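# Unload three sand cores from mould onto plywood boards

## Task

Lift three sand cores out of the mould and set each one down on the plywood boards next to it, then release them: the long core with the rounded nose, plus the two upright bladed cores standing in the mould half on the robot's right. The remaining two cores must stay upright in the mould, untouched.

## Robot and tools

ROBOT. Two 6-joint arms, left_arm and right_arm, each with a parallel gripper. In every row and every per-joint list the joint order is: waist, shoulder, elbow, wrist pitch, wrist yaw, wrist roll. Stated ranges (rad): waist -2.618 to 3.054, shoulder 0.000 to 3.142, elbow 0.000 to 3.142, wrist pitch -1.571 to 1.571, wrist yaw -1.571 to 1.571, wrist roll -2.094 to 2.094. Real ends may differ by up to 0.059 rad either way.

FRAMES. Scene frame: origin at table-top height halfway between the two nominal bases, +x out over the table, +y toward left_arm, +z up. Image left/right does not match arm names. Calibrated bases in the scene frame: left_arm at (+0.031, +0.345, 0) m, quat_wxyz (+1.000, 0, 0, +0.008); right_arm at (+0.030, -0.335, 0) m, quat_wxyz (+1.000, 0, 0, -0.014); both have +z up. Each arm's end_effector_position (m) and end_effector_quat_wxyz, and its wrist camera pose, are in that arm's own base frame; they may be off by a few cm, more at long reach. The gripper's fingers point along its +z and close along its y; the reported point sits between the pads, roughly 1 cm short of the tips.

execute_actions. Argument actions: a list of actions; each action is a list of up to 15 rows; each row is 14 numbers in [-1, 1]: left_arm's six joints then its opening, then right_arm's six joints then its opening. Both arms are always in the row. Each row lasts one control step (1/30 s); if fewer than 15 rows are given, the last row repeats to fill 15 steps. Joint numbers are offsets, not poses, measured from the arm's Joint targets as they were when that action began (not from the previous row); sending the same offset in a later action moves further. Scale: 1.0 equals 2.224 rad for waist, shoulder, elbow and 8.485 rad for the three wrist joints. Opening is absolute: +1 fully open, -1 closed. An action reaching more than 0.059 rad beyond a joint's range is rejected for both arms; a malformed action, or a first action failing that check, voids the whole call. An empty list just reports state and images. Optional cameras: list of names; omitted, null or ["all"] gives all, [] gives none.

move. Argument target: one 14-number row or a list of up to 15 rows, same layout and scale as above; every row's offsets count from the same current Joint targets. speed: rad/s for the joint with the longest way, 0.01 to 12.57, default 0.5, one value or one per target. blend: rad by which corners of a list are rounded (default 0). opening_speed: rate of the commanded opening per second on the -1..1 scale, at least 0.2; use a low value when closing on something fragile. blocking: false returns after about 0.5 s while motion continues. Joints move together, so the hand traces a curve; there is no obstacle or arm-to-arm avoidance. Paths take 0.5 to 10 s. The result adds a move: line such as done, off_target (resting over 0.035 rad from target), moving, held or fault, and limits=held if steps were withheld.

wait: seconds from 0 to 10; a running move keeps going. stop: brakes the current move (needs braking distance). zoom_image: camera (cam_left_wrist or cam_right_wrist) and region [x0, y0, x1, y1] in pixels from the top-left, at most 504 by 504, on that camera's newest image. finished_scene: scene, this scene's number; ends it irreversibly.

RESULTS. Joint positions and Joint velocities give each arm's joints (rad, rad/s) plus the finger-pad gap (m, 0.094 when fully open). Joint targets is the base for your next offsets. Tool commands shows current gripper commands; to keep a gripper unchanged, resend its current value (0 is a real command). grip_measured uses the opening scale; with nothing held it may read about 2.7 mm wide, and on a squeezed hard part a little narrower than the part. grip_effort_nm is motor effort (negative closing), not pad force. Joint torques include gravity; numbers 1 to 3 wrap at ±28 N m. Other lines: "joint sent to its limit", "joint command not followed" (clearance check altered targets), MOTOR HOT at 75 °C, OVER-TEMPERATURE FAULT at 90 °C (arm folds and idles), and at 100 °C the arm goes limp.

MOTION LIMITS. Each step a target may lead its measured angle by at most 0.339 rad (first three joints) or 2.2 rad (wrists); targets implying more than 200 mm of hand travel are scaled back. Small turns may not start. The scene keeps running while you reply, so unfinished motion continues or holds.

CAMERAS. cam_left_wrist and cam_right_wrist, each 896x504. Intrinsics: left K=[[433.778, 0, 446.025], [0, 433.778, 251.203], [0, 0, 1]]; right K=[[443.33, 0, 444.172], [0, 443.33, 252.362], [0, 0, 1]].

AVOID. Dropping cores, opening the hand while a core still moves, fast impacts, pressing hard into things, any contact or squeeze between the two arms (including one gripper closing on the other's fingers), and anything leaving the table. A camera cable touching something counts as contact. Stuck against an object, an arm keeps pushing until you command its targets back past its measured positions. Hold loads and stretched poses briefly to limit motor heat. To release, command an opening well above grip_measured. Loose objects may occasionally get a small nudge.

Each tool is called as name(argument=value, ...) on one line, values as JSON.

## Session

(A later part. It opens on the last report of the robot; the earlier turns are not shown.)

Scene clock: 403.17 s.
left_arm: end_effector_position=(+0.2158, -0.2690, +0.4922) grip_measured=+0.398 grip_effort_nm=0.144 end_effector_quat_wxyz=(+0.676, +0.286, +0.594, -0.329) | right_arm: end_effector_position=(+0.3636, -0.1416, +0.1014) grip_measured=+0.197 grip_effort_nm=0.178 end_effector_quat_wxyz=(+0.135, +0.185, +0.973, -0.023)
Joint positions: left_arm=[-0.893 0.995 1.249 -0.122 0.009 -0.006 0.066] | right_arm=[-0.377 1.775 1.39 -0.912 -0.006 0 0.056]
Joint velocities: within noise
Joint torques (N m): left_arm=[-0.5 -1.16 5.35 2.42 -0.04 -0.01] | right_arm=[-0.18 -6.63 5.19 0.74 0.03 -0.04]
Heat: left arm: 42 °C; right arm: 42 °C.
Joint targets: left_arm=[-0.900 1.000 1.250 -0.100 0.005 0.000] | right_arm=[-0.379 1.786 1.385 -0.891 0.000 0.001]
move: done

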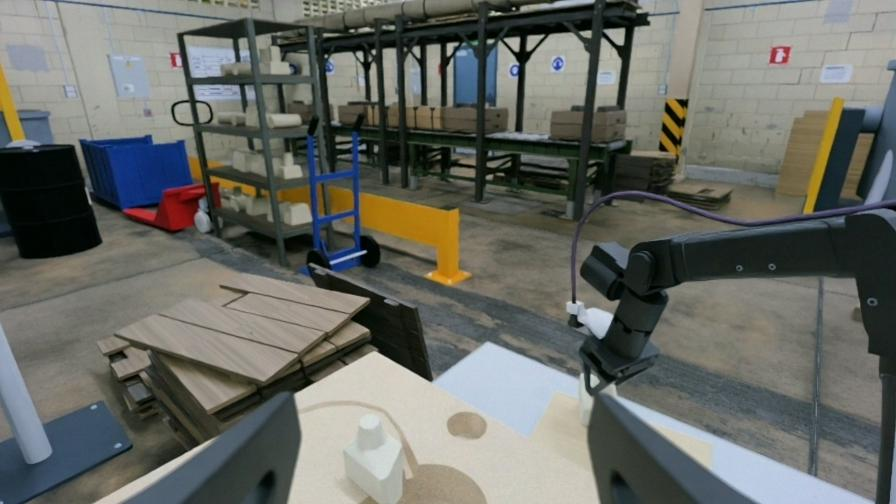

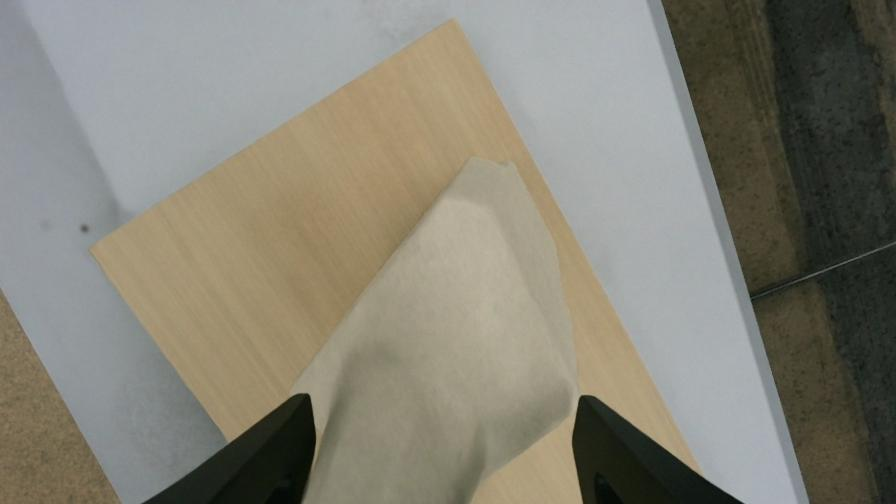

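move(target=[[0,0,0,0,0,0,0.4,0,0,0,0,0,0,-0.5],[0,0,0,0,0,0,0.4,0,0.0108,0.0832,-0.0199,0,0,-0.5],[0,0,0,0,0,0,0.4,0.0153,0.0737,0.1551,-0.0223,0,0,-0.5]], speed=0.2, opening_speed=0.3)

zoom_image(camera="cam_left_wrist", region=[500, 280, 700, 480])

Scene clock: 433.87 s.
left_arm: end_effector_position=(+0.2158, -0.2690, +0.4922) grip_measured=+0.398 grip_effort_nm=0.134 end_effector_quat_wxyz=(+0.676, +0.286, +0.594, -0.329) | right_arm: end_effector_position=(+0.3985, -0.1425, +0.1145) grip_measured=-0.300 grip_effort_nm=-1.004 end_effector_quat_wxyz=(+0.107, +0.172, +0.979, -0.015)
Joint positions: left_arm=[-0.893 0.995 1.249 -0.122 0.009 -0.006 0.066] | right_arm=[-0.349 1.95 1.683 -1.087 -0.007 0 0.033]
Joint velocities: within noise
Joint torques (N m): left_arm=[-0.5 -1.1 5.37 2.41 -0.02 0] | right_arm=[0.47 -8.83 9.28 0.53 0.06 -0.04]
Heat: left arm: 43 °C; right arm: 42 °C.
Joint targets: left_arm=[-0.900 1.000 1.250 -0.100 0.005 0.000] | right_arm=[-0.344 1.949 1.730 -1.081 0.000 0.001]
move: off_target (right_arm); right_arm: the elbow is farthest, 0.047 rad from its target

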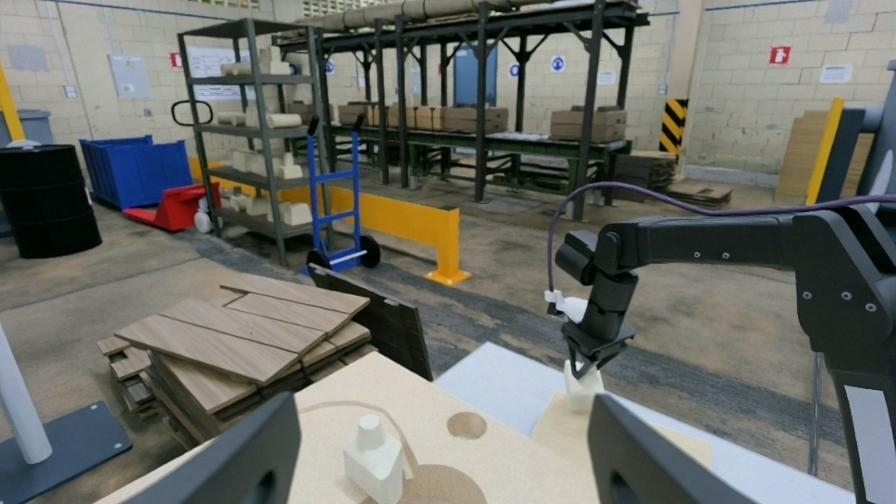

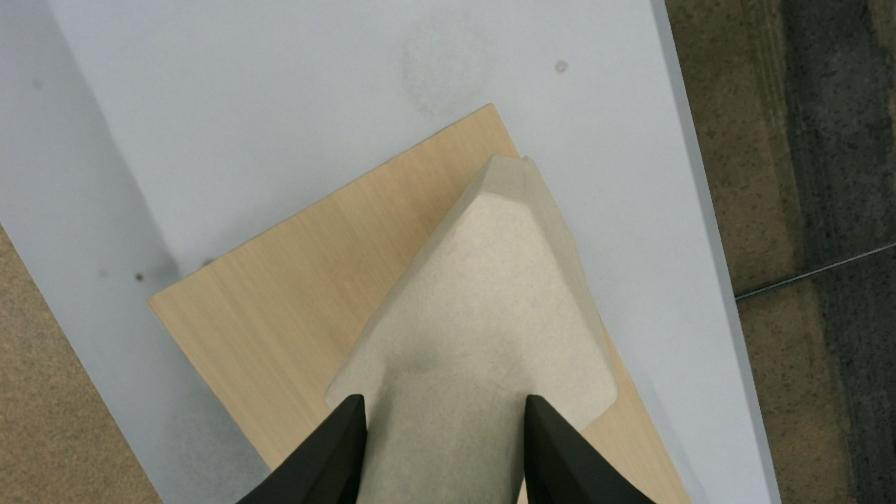

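Scaled by 2.520.

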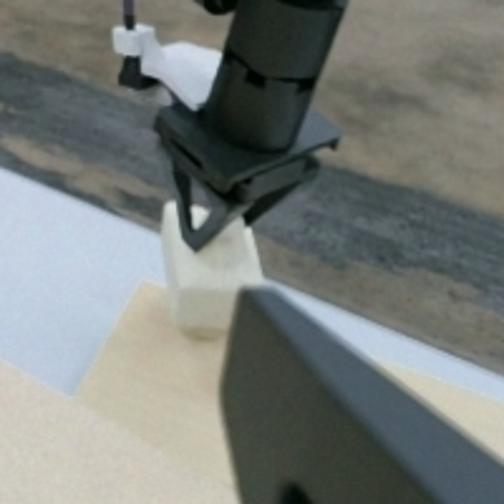

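move(target=[[0,0,0,0,0,0,0.4,0,0,0.0315,-0.002,0,0,-0.5],[0,0,0,0,0,0,0.4,0,-0.2783,-0.3867,0.1038,0,0,-0.5]], speed=0.25)

zoom_image(camera="cam_left_wrist", region=[500, 260, 740, 500])

Scene clock: 452.47 s.
left_arm: end_effector_position=(+0.2158, -0.2690, +0.4922) grip_measured=+0.398 grip_effort_nm=0.134 end_effector_quat_wxyz=(+0.676, +0.286, +0.594, -0.329) | right_arm: end_effector_position=(+0.3609, -0.1289, +0.1297) grip_measured=-0.300 grip_effort_nm=-1.009 end_effector_quat_wxyz=(+0.367, +0.160, +0.914, -0.061)
Joint positions: left_arm=[-0.893 0.995 1.249 -0.122 0.009 -0.006 0.066] | right_arm=[-0.349 1.376 0.862 -0.295 -0.007 0 0.033]
Joint velocities: within noise
Joint torques (N m): left_arm=[-0.55 -1.09 5.35 2.4 -0.03 0.01] | right_arm=[0.39 -8.4 6.6 2.09 0.04 -0.03]
Heat: left arm: 44 °C; right arm: 45 °C.
Joint targets: left_arm=[-0.900 1.000 1.250 -0.100 0.005 0.000] | right_arm=[-0.344 1.330 0.870 -0.200 0.000 0.001]
move: off_target (right_arm); right_arm: the wrist pitch is farthest, 0.095 rad from its target

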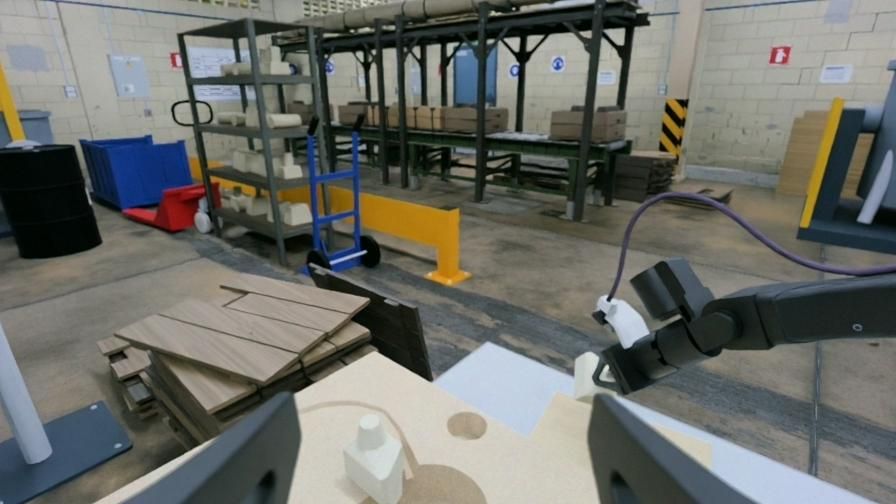

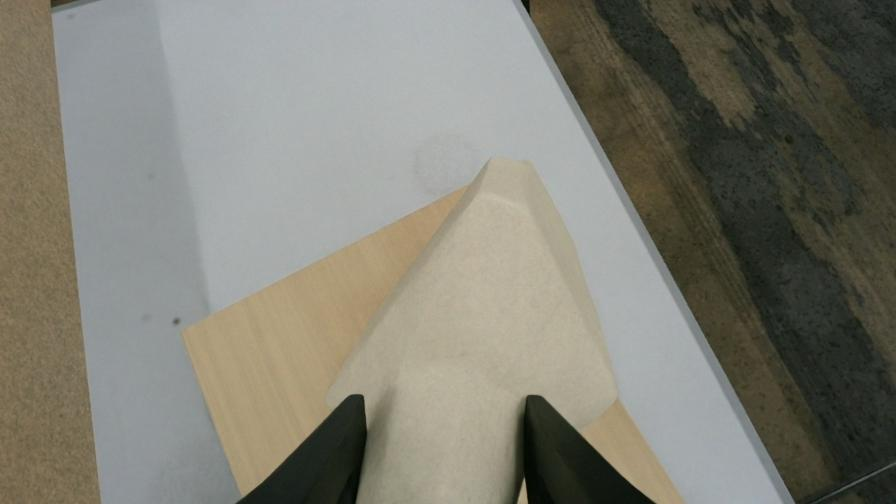

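Scaled by 2.100.

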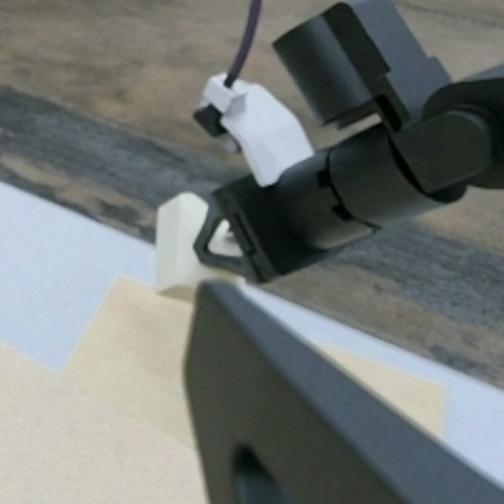

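move(target=[[0,0,0,0,0,0,0.4,0,0,-0.0687,0.02,0,0,-0.5]], speed=0.1)

zoom_image(camera="cam_left_wrist", region=[500, 260, 740, 500])

Scene clock: 460.30 s.
left_arm: end_effector_position=(+0.2158, -0.2690, +0.4922) grip_measured=+0.398 grip_effort_nm=0.134 end_effector_quat_wxyz=(+0.676, +0.286, +0.594, -0.329) | right_arm: end_effector_position=(+0.3523, -0.1259, +0.0995) grip_measured=-0.300 grip_effort_nm=-1.004 end_effector_quat_wxyz=(+0.378, +0.159, +0.910, -0.064)
Joint positions: left_arm=[-0.893 0.995 1.249 -0.122 0.009 -0.006 0.066] | right_arm=[-0.349 1.371 0.712 -0.125 -0.006 0 0.033]
Joint velocities: within noise
Joint torques (N m): left_arm=[-0.54 -1.1 5.23 2.42 -0.01 0.02] | right_arm=[0.36 -7.76 6.16 2.11 0.04 -0.03]
Heat: left arm: 44 °C; right arm: 45 °C.
Joint targets: left_arm=[-0.900 1.000 1.250 -0.100 0.005 0.000] | right_arm=[-0.344 1.330 0.717 -0.030 0.000 0.001]
move: off_target (right_arm); right_arm: the wrist pitch is farthest, 0.095 rad from its target

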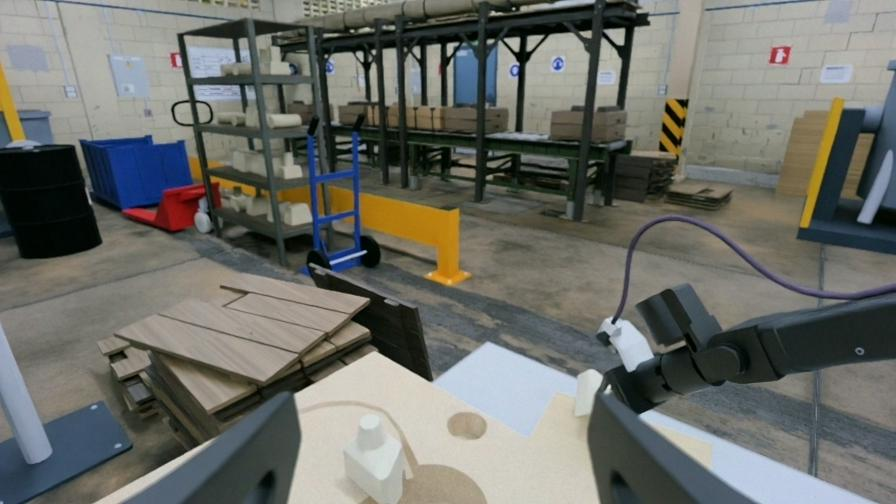

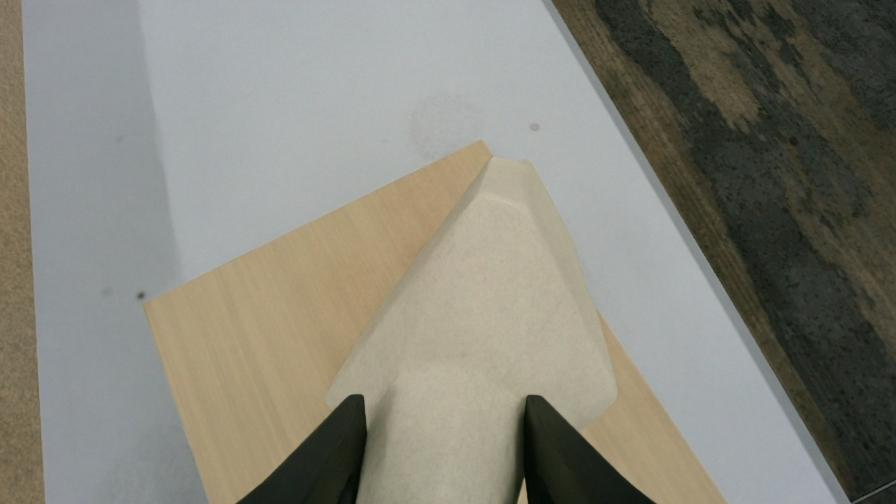

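Scaled by 2.100.

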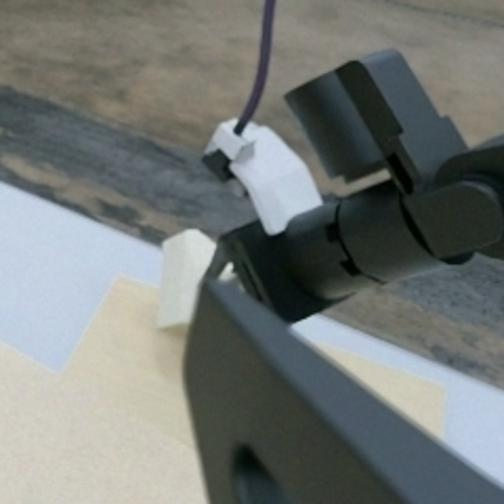

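move(target=[[0,0,0,0,0,0,0.4,0,0,-0.0638,0.0253,0,0,-0.5]], speed=0.1)

zoom_image(camera="cam_left_wrist", region=[500, 260, 740, 500])

Scene clock: 467.83 s.
left_arm: end_effector_position=(+0.2158, -0.2690, +0.4922) grip_measured=+0.398 grip_effort_nm=0.139 end_effector_quat_wxyz=(+0.676, +0.286, +0.594, -0.329) | right_arm: end_effector_position=(+0.3543, -0.1272, +0.0940) grip_measured=-0.300 grip_effort_nm=-1.009 end_effector_quat_wxyz=(+0.432, +0.155, +0.885, -0.075)
Joint positions: left_arm=[-0.893 0.995 1.249 -0.122 0.009 -0.006 0.066] | right_arm=[-0.349 1.358 0.578 0.116 -0.003 0 0.033]
Joint velocities: within noise
Joint torques (N m): left_arm=[-0.46 -1.1 5.35 2.42 -0.03 0.01] | right_arm=[0.38 -6.39 5.37 1.98 0.02 -0.03]
Heat: left arm: 44 °C; right arm: 44 °C.
Joint targets: left_arm=[-0.900 1.000 1.250 -0.100 0.005 0.000] | right_arm=[-0.344 1.331 0.575 0.184 0.000 0.001]
move: off_target (right_arm); right_arm: the wrist pitch is farthest, 0.068 rad from its target

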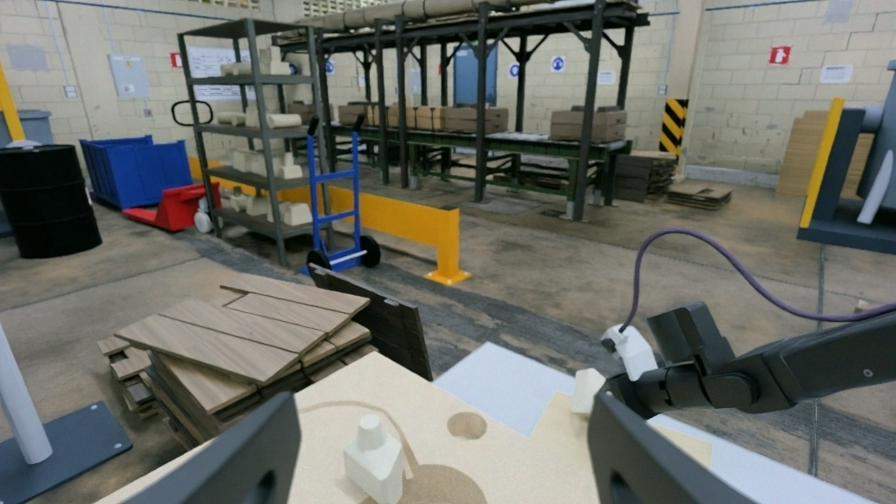

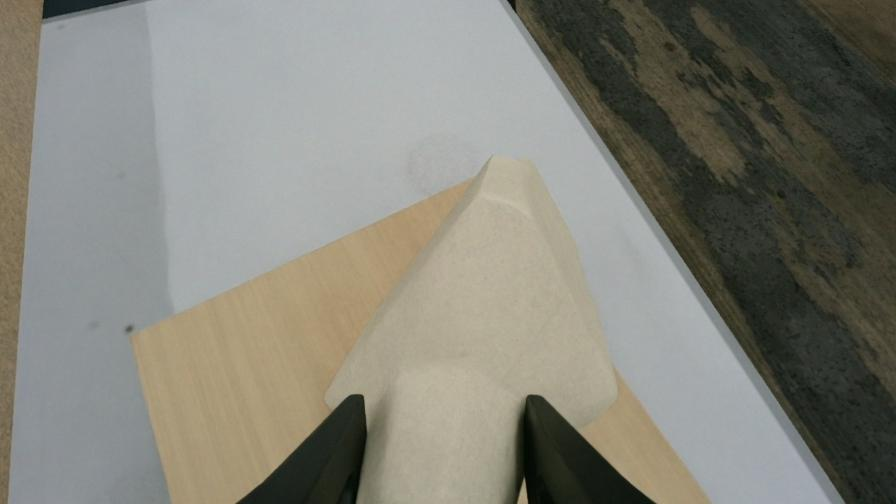

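Scaled by 2.100.

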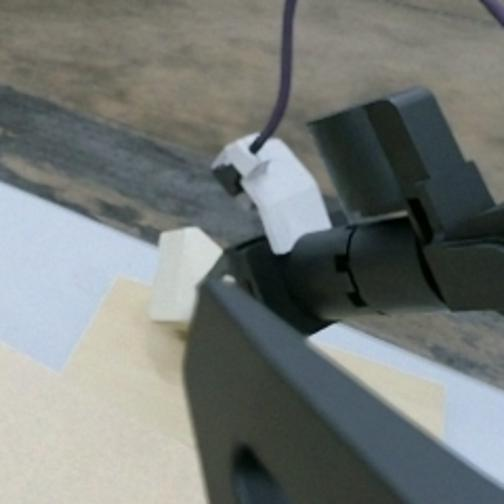

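move(target=[[0,0,0,0,0,0,0.4,0,0,-0.0787,0.029,0,0,-0.5]], speed=0.1)

zoom_image(camera="cam_left_wrist", region=[500, 260, 740, 500])

Scene clock: 474.37 s.
left_arm: end_effector_position=(+0.2158, -0.2690, +0.4922) grip_measured=+0.398 grip_effort_nm=0.129 end_effector_quat_wxyz=(+0.676, +0.286, +0.594, -0.329) | right_arm: end_effector_position=(+0.3464, -0.1246, +0.0865) grip_measured=-0.300 grip_effort_nm=-1.004 end_effector_quat_wxyz=(+0.486, +0.151, +0.857, -0.085)
Joint positions: left_arm=[-0.893 0.995 1.249 -0.122 0.009 -0.006 0.066] | right_arm=[-0.349 1.347 0.41 0.399 -0.001 0 0.033]
Joint velocities: within noise
Joint torques (N m): left_arm=[-0.5 -1.09 5.38 2.41 -0.02 0.01] | right_arm=[0.36 -5.09 4.6 1.73 0.01 -0.03]
Heat: left arm: 45 °C; right arm: 43 °C.
Joint targets: left_arm=[-0.900 1.000 1.250 -0.100 0.005 0.000] | right_arm=[-0.344 1.330 0.400 0.431 0.000 0.001]
move: done

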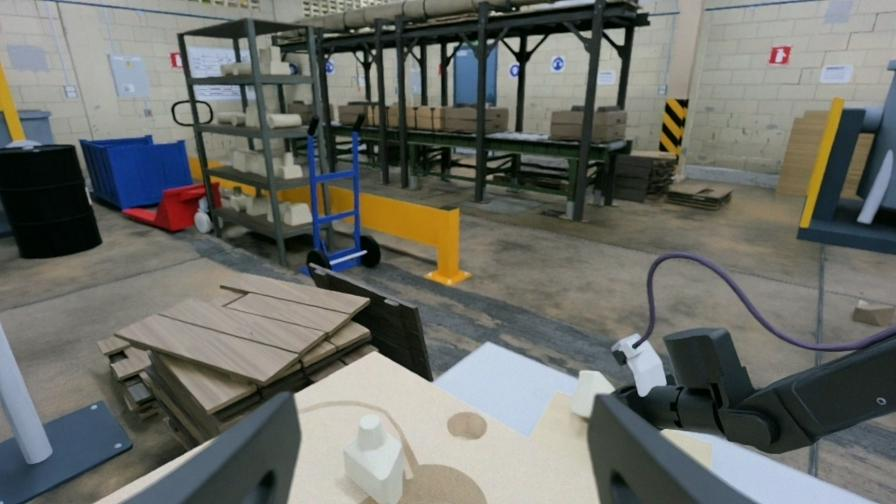

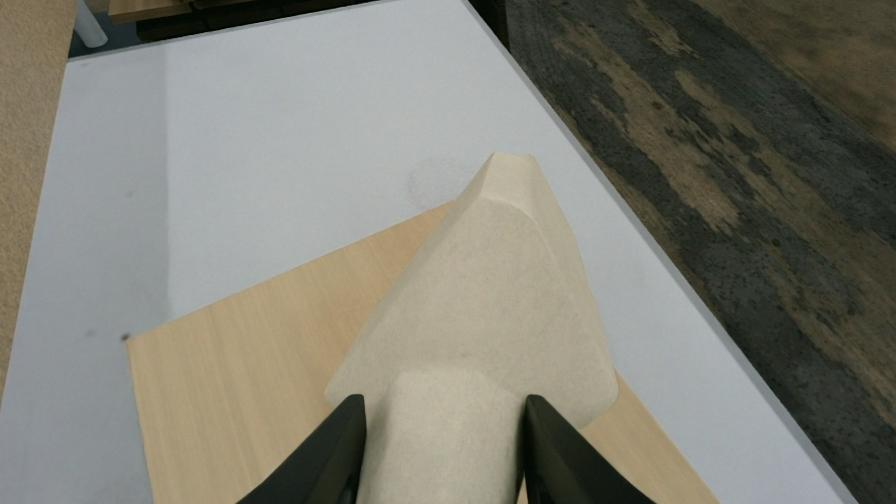

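Scaled by 2.100.

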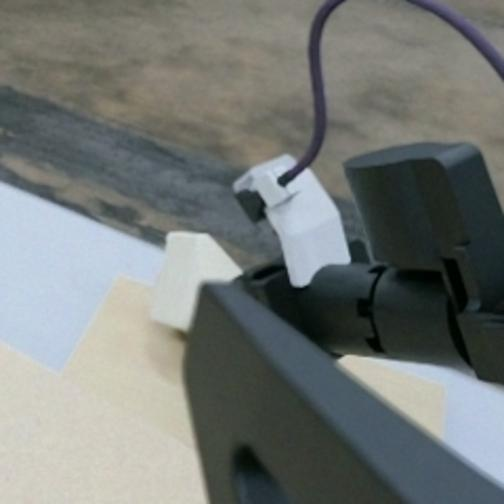

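move(target=[[0,0,0,0,0,0,0.4,0,0.018,-0.0697,0.027,0,0,-0.5]], speed=0.1)

zoom_image(camera="cam_left_wrist", region=[500, 260, 740, 500])

Scene clock: 482.57 s.
left_arm: end_effector_position=(+0.2158, -0.2690, +0.4923) grip_measured=+0.398 grip_effort_nm=0.139 end_effector_quat_wxyz=(+0.676, +0.286, +0.594, -0.329) | right_arm: end_effector_position=(+0.3337, -0.1202, +0.0802) grip_measured=-0.300 grip_effort_nm=-1.009 end_effector_quat_wxyz=(+0.528, +0.146, +0.831, -0.093)
Joint positions: left_arm=[-0.893 0.995 1.249 -0.122 0.009 -0.006 0.066] | right_arm=[-0.349 1.36 0.261 0.66 -0.001 0 0.033]
Joint velocities: within noise
Joint torques (N m): left_arm=[-0.53 -1.14 5.31 2.4 -0.02 0.01] | right_arm=[0.38 -2.54 3.66 1.43 0 -0.03]
Heat: left arm: 45 °C; right arm: 43 °C.
Joint targets: left_arm=[-0.900 1.000 1.250 -0.100 0.005 0.000] | right_arm=[-0.344 1.370 0.245 0.660 0.000 0.001]
move: done

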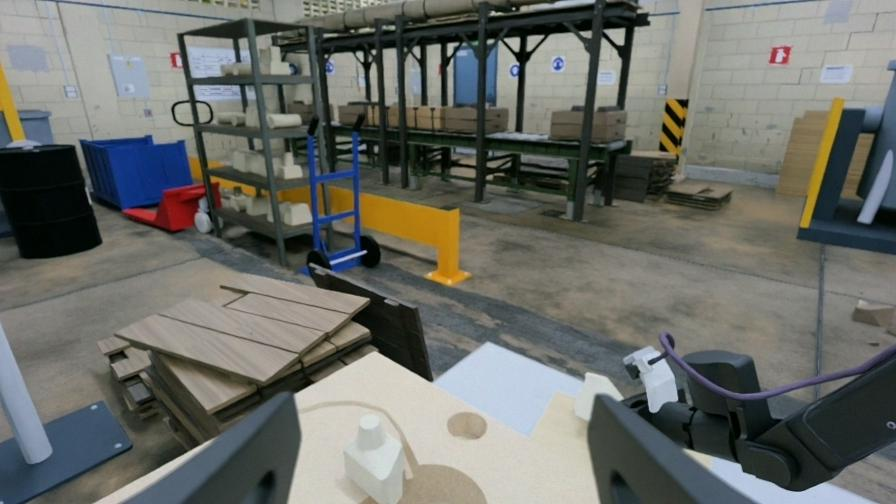

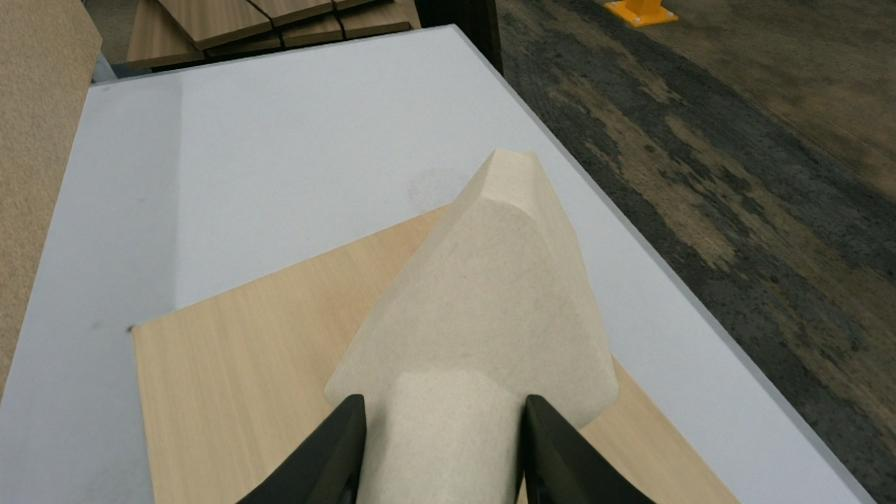

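Scaled by 2.100.

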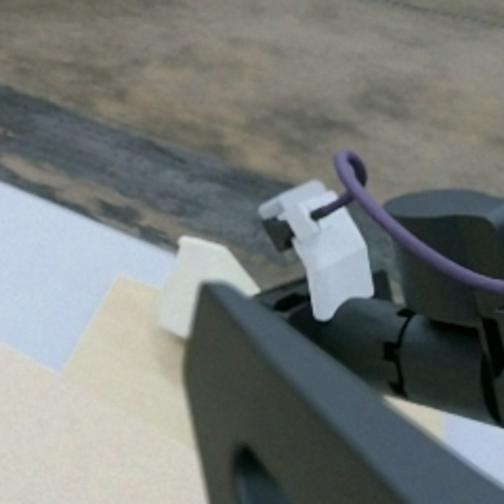

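move(target=[[0,0,0,0,0,0,0.4,0,0.0585,-0.0225,0.0248,0,0,-0.5]], speed=0.1)

zoom_image(camera="cam_left_wrist", region=[500, 260, 740, 500])

Scene clock: 488.40 s.
left_arm: end_effector_position=(+0.2158, -0.2690, +0.4923) grip_measured=+0.398 grip_effort_nm=0.129 end_effector_quat_wxyz=(+0.676, +0.286, +0.594, -0.329) | right_arm: end_effector_position=(+0.3369, -0.1220, +0.0769) grip_measured=-0.300 grip_effort_nm=-1.004 end_effector_quat_wxyz=(+0.559, +0.142, +0.811, -0.100)
Joint positions: left_arm=[-0.893 0.995 1.249 -0.122 0.009 -0.006 0.066] | right_arm=[-0.349 1.481 0.21 0.907 0.003 -0.003 0.033]
Joint velocities: within noise
Joint torques (N m): left_arm=[-0.51 -1.14 5.41 2.4 -0.01 0.01] | right_arm=[0.4 -2.19 2.97 1.17 -0.03 0]
Heat: left arm: 45 °C; right arm: 43 °C.
Joint targets: left_arm=[-0.900 1.000 1.250 -0.100 0.005 0.000] | right_arm=[-0.344 1.500 0.195 0.870 0.000 0.001]
move: off_target (right_arm); right_arm: the wrist pitch is farthest, 0.037 rad from its target

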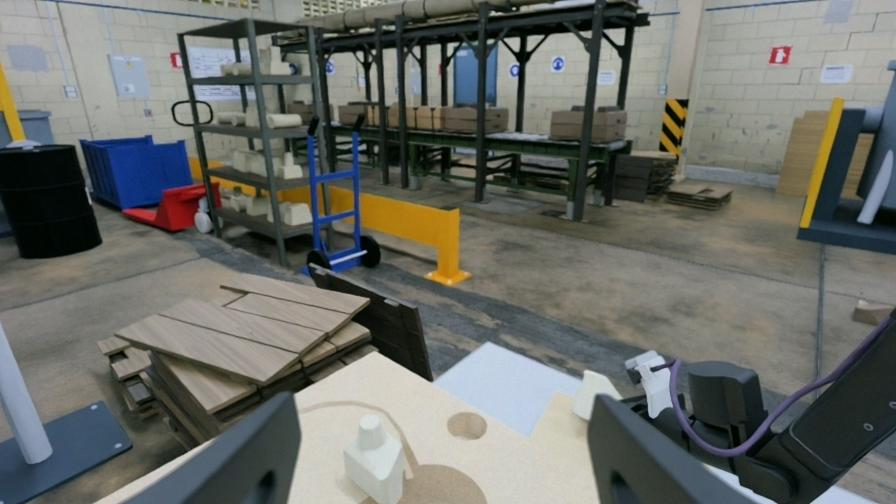

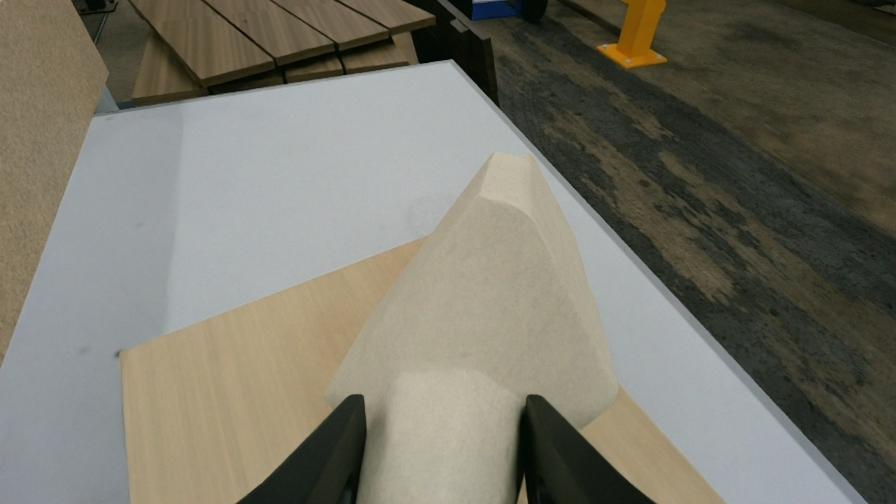

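Scaled by 2.100.

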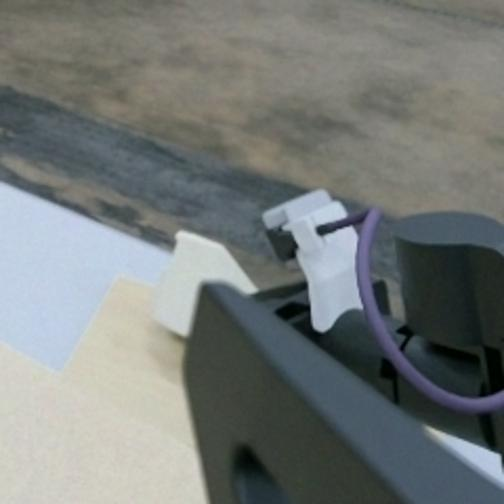

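move(target=[[0,0,0,0,0,0,0.4,0,0.0899,-0.0202,0.0342,0,0,-0.5]], speed=0.1)

zoom_image(camera="cam_left_wrist", region=[500, 260, 740, 500])

Scene clock: 496.47 s.
left_arm: end_effector_position=(+0.2158, -0.2690, +0.4923) grip_measured=+0.398 grip_effort_nm=0.134 end_effector_quat_wxyz=(+0.676, +0.286, +0.594, -0.329) | right_arm: end_effector_position=(+0.3395, -0.1234, +0.0719) grip_measured=-0.300 grip_effort_nm=-1.009 end_effector_quat_wxyz=(+0.592, +0.137, +0.786, -0.109)
Joint positions: left_arm=[-0.893 0.995 1.249 -0.122 0.009 -0.006 0.066] | right_arm=[-0.349 1.676 0.165 1.233 0.005 -0.008 0.033]
Joint velocities: within noise
Joint torques (N m): left_arm=[-0.43 -1.13 5.3 2.41 -0.04 0] | right_arm=[0.38 -2.28 1.89 0.9 -0.07 0.06]
Heat: left arm: 45 °C; right arm: 41 °C.
Joint targets: left_arm=[-0.900 1.000 1.250 -0.100 0.005 0.000] | right_arm=[-0.344 1.701 0.150 1.160 0.000 0.001]
move: off_target (right_arm); right_arm: the wrist pitch is farthest, 0.073 rad from its target

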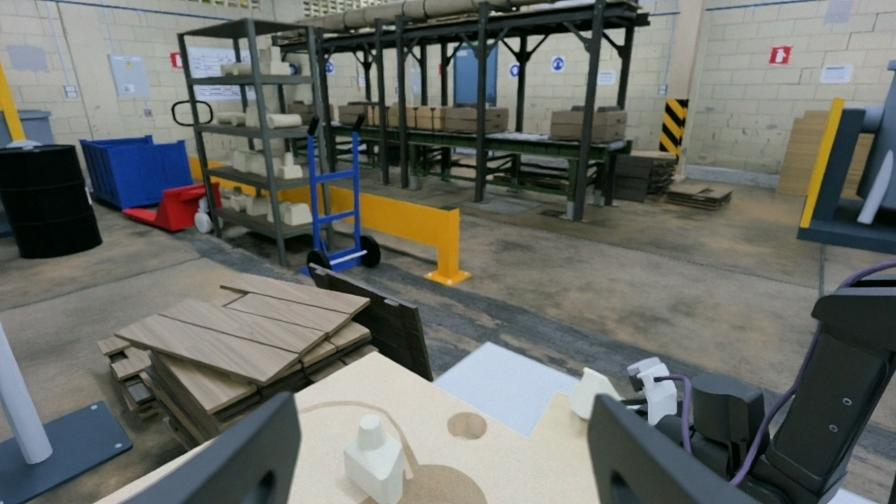

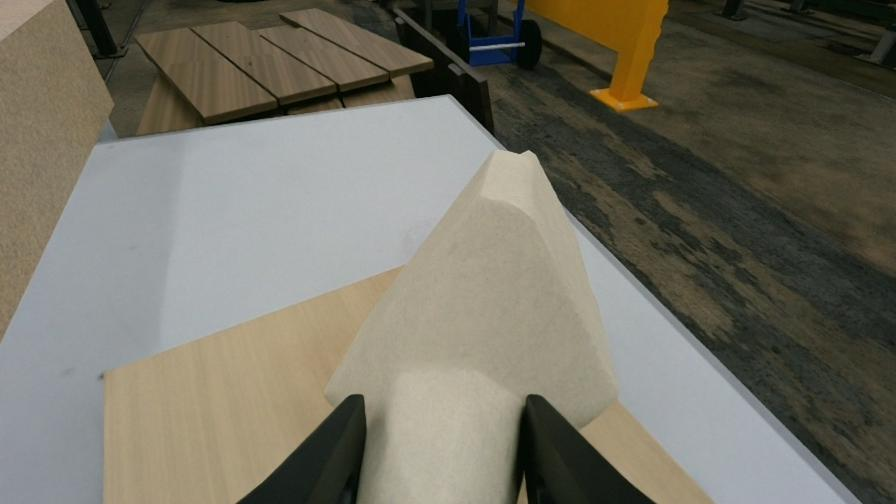

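Scaled by 2.100.

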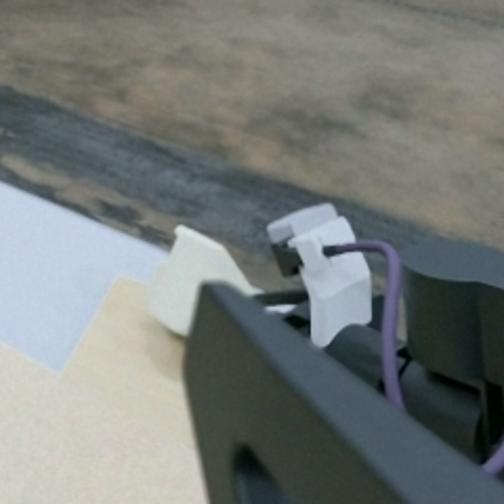

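move(target=[[0,0,0,0,0,0,0.4,0,0.045,0,0.005,0,0,-0.36]], speed=0.1, opening_speed=0.2)

zoom_image(camera="cam_left_wrist", region=[500, 260, 740, 500])

Scene clock: 502.90 s.
left_arm: end_effector_position=(+0.2158, -0.2690, +0.4923) grip_measured=+0.398 grip_effort_nm=0.134 end_effector_quat_wxyz=(+0.676, +0.286, +0.594, -0.329) | right_arm: end_effector_position=(+0.3422, -0.1247, +0.0680) grip_measured=-0.300 grip_effort_nm=-1.004 end_effector_quat_wxyz=(+0.601, +0.134, +0.780, -0.113)
Joint positions: left_arm=[-0.893 0.995 1.249 -0.122 0.009 -0.006 0.066] | right_arm=[-0.349 1.766 0.165 1.345 0.007 -0.013 0.033]
Joint velocities: within noise
Joint torques (N m): left_arm=[-0.43 -1.11 5.39 2.4 -0.01 0] | right_arm=[0.36 -1.78 1.47 0.23 -0.08 0.12]
Heat: left arm: 45 °C; right arm: 40 °C.
Joint targets: left_arm=[-0.900 1.000 1.250 -0.100 0.005 0.000] | right_arm=[-0.344 1.801 0.150 1.203 0.000 0.001]
move: off_target (right_arm); right_arm: the wrist pitch is farthest, 0.142 rad from its target

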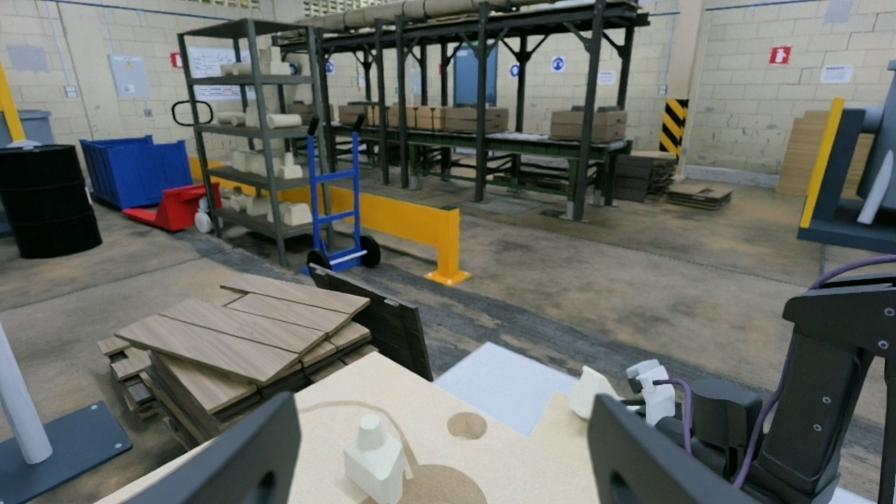

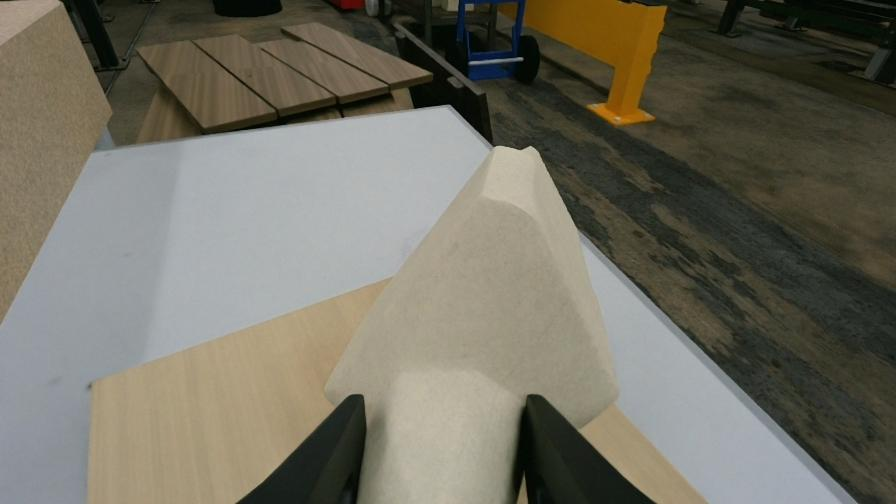

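Scaled by 2.100.

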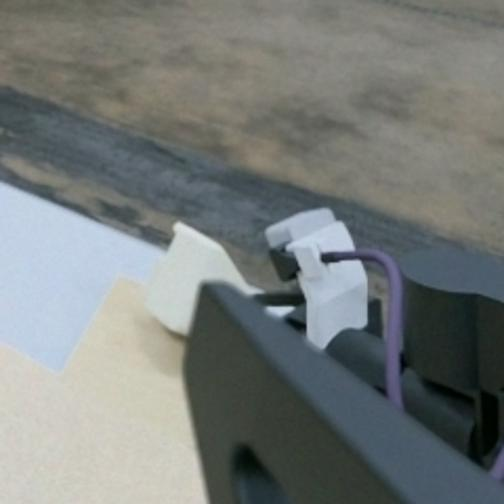

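move(target=[[0,0,0,0,0,0,0.4,0,0.0,0,0.0,0,0,-0.3]], speed=0.1, opening_speed=0.2, cameras=["cam_right_wrist"])

move(target=[[0,0,0,0,0,0,0.4,0,0.0,0,0.0,0,0,-0.285]], speed=0.1, opening_speed=0.2, cameras=["cam_right_wrist"])

Scene clock: 508.37 s.
left_arm: end_effector_position=(+0.2158, -0.2690, +0.4923) grip_measured=+0.398 grip_effort_nm=0.144 end_effector_quat_wxyz=(+0.676, +0.286, +0.594, -0.329) | right_arm: end_effector_position=(+0.3422, -0.1247, +0.0681) grip_measured=-0.300 grip_effort_nm=-1.009 end_effector_quat_wxyz=(+0.601, +0.134, +0.780, -0.113)
Joint positions: left_arm=[-0.893 0.995 1.249 -0.122 0.009 -0.006 0.066] | right_arm=[-0.349 1.766 0.165 1.345 0.007 -0.013 0.033]
Joint velocities: within noise
Joint torques (N m): left_arm=[-0.5 -1.14 5.29 2.41 -0.03 0] | right_arm=[0.39 -1.83 1.5 0.25 -0.08 0.11]
Heat: left arm: 45 °C; right arm: 39 °C.
Joint targets: left_arm=[-0.900 1.000 1.250 -0.100 0.005 0.000] | right_arm=[-0.344 1.800 0.150 1.203 0.000 0.001]
move: off_target (right_arm); right_arm: the wrist pitch is farthest, 0.142 rad from its target
Images, in order (width x height): cam_right_wrist 896x504.

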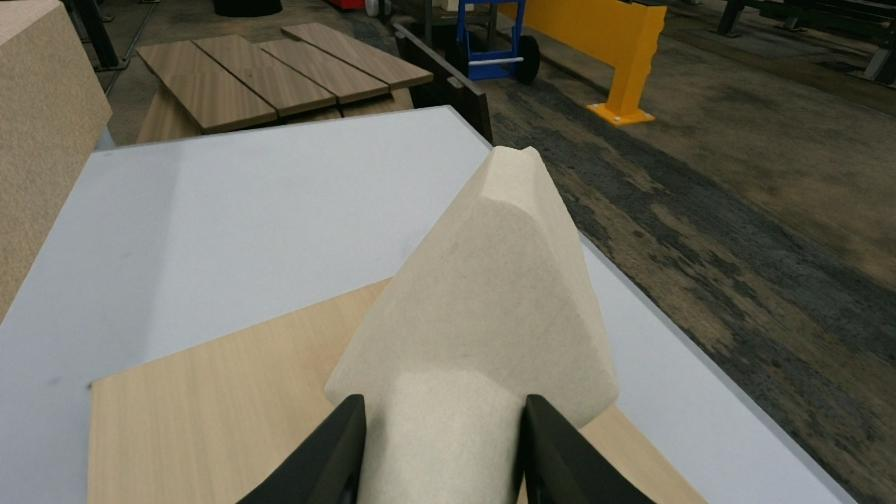

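Scene clock: 508.87 s.
left_arm: end_effector_position=(+0.2158, -0.2690, +0.4923) grip_measured=+0.398 grip_effort_nm=0.139 end_effector_quat_wxyz=(+0.676, +0.286, +0.594, -0.329) | right_arm: end_effector_position=(+0.3422, -0.1247, +0.0676) grip_measured=-0.283 grip_effort_nm=-0.657 end_effector_quat_wxyz=(+0.600, +0.134, +0.780, -0.113)
Joint positions: left_arm=[-0.893 0.995 1.249 -0.122 0.009 -0.006 0.066] | right_arm=[-0.349 1.767 0.165 1.345 0.007 -0.013 0.034]
Joint velocities: within noise
Joint torques (N m): left_arm=[-0.51 -1.09 5.33 2.4 -0.02 0] | right_arm=[0.39 -1.96 1.5 0.25 -0.08 0.12]
Heat: left arm: 45 °C; right arm: 39 °C.
Joint targets: left_arm=[-0.900 1.000 1.250 -0.100 0.005 0.000] | right_arm=[-0.344 1.800 0.150 1.203 0.000 0.001]
move: off_target (right_arm); right_arm: the wrist pitch is farthest, 0.142 rad from its target
Images, in order (width x height): cam_right_wrist 896x504.

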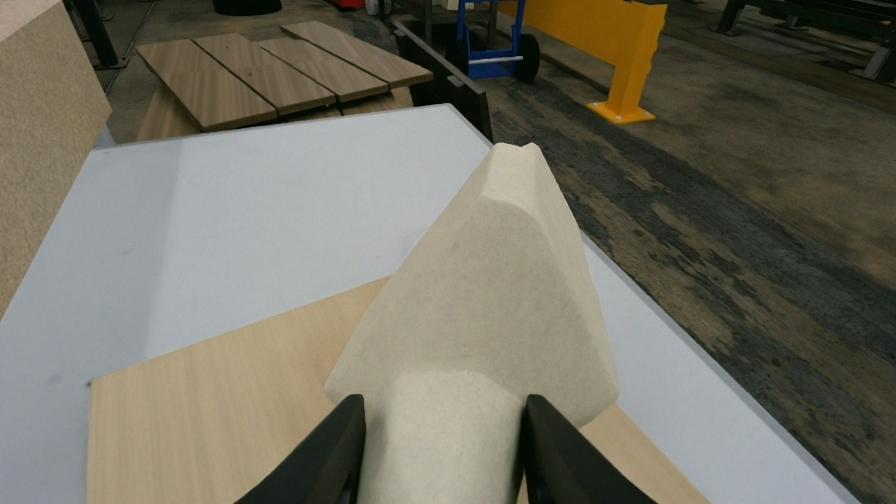

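move(target=[[0,0,0,0,0,0,0.4,0,0.0,0,0.0,0,0,-0.26]], speed=0.1, opening_speed=0.2, cameras=["cam_right_wrist"])

move(target=[[0,0,0,0,0,0,0.4,0,0.0,0,0.0,0,0,-0.2]], speed=0.1, opening_speed=0.2)

Scene clock: 513.07 s.
left_arm: end_effector_position=(+0.2158, -0.2690, +0.4923) grip_measured=+0.398 grip_effort_nm=0.139 end_effector_quat_wxyz=(+0.676, +0.286, +0.594, -0.329) | right_arm: end_effector_position=(+0.3396, -0.1241, +0.0586) grip_measured=-0.260 grip_effort_nm=0.012 end_effector_quat_wxyz=(+0.587, +0.136, +0.790, -0.111)
Joint positions: left_arm=[-0.893 0.995 1.249 -0.122 0.009 -0.006 0.066] | right_arm=[-0.349 1.776 0.163 1.322 0.009 -0.013 0.035]
Joint velocities: within noise
Joint torques (N m): left_arm=[-0.49 -1.07 5.34 2.39 -0.02 0] | right_arm=[0.38 -2.62 1.55 0.45 -0.1 0.11]
Heat: left arm: 46 °C; right arm: 39 °C.
Joint targets: left_arm=[-0.900 1.000 1.250 -0.100 0.005 0.000] | right_arm=[-0.344 1.801 0.150 1.203 0.000 0.001]
move: off_target (right_arm); right_arm: the wrist pitch is farthest, 0.119 rad from its target
Images, in order (width x height): cam_right_wrist 896x504.

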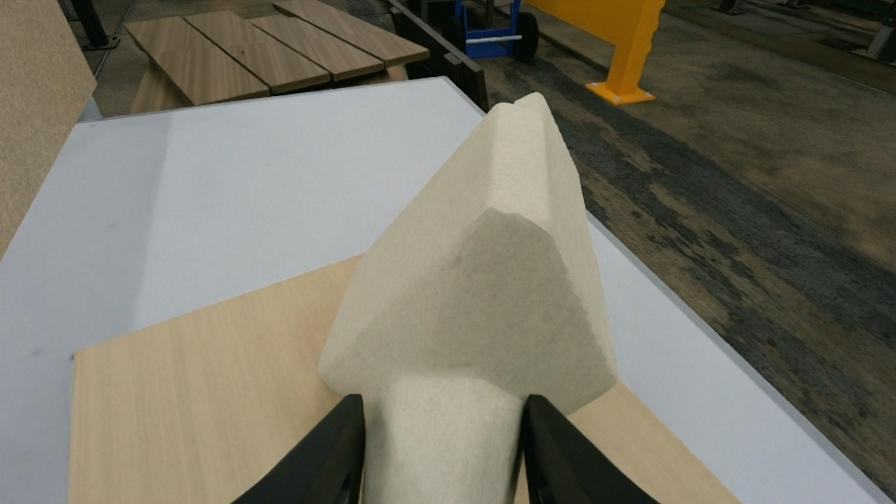

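Scene clock: 513.90 s.
left_arm: end_effector_position=(+0.2158, -0.2690, +0.4923) grip_measured=+0.398 grip_effort_nm=0.139 end_effector_quat_wxyz=(+0.676, +0.286, +0.594, -0.329) | right_arm: end_effector_position=(+0.3283, -0.1177, +0.0265) grip_measured=-0.203 grip_effort_nm=0.178 end_effector_quat_wxyz=(+0.535, +0.140, +0.827, -0.098)
Joint positions: left_arm=[-0.893 0.995 1.249 -0.122 0.009 -0.006 0.066] | right_arm=[-0.346 1.791 0.156 1.214 0.002 -0.012 0.037]
Joint velocities: within noise
Joint torques (N m): left_arm=[-0.46 -1.2 5.29 2.4 -0.02 0] | right_arm=[0.16 -3.75 1.92 1.37 -0.03 0.11]
Heat: left arm: 46 °C; right arm: 39 °C.
Joint targets: left_arm=[-0.900 1.000 1.250 -0.100 0.005 0.000] | right_arm=[-0.344 1.800 0.150 1.203 0.000 0.001]
move: done

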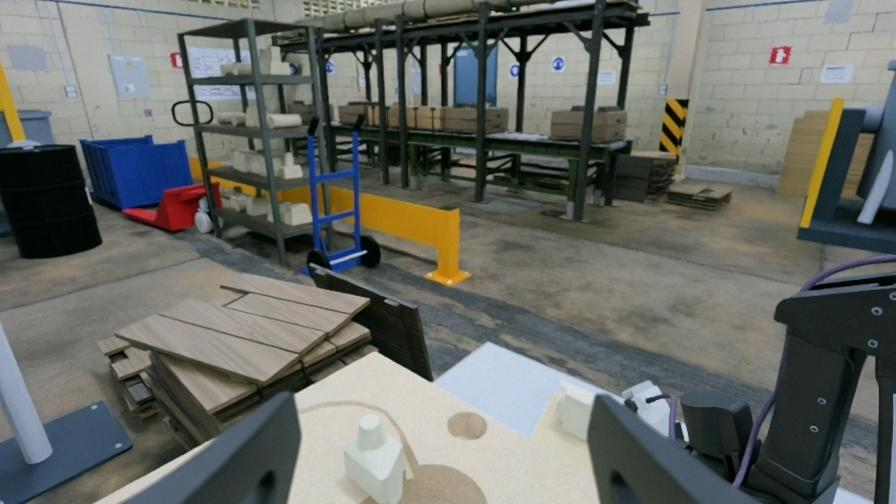

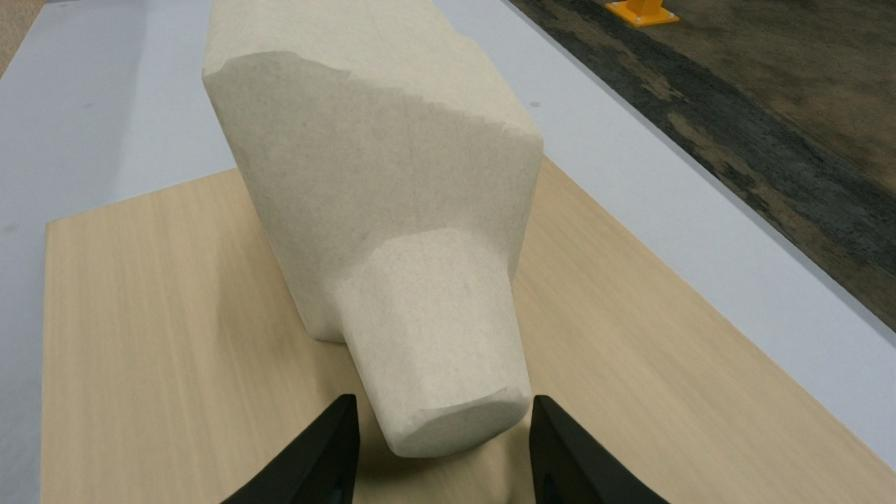

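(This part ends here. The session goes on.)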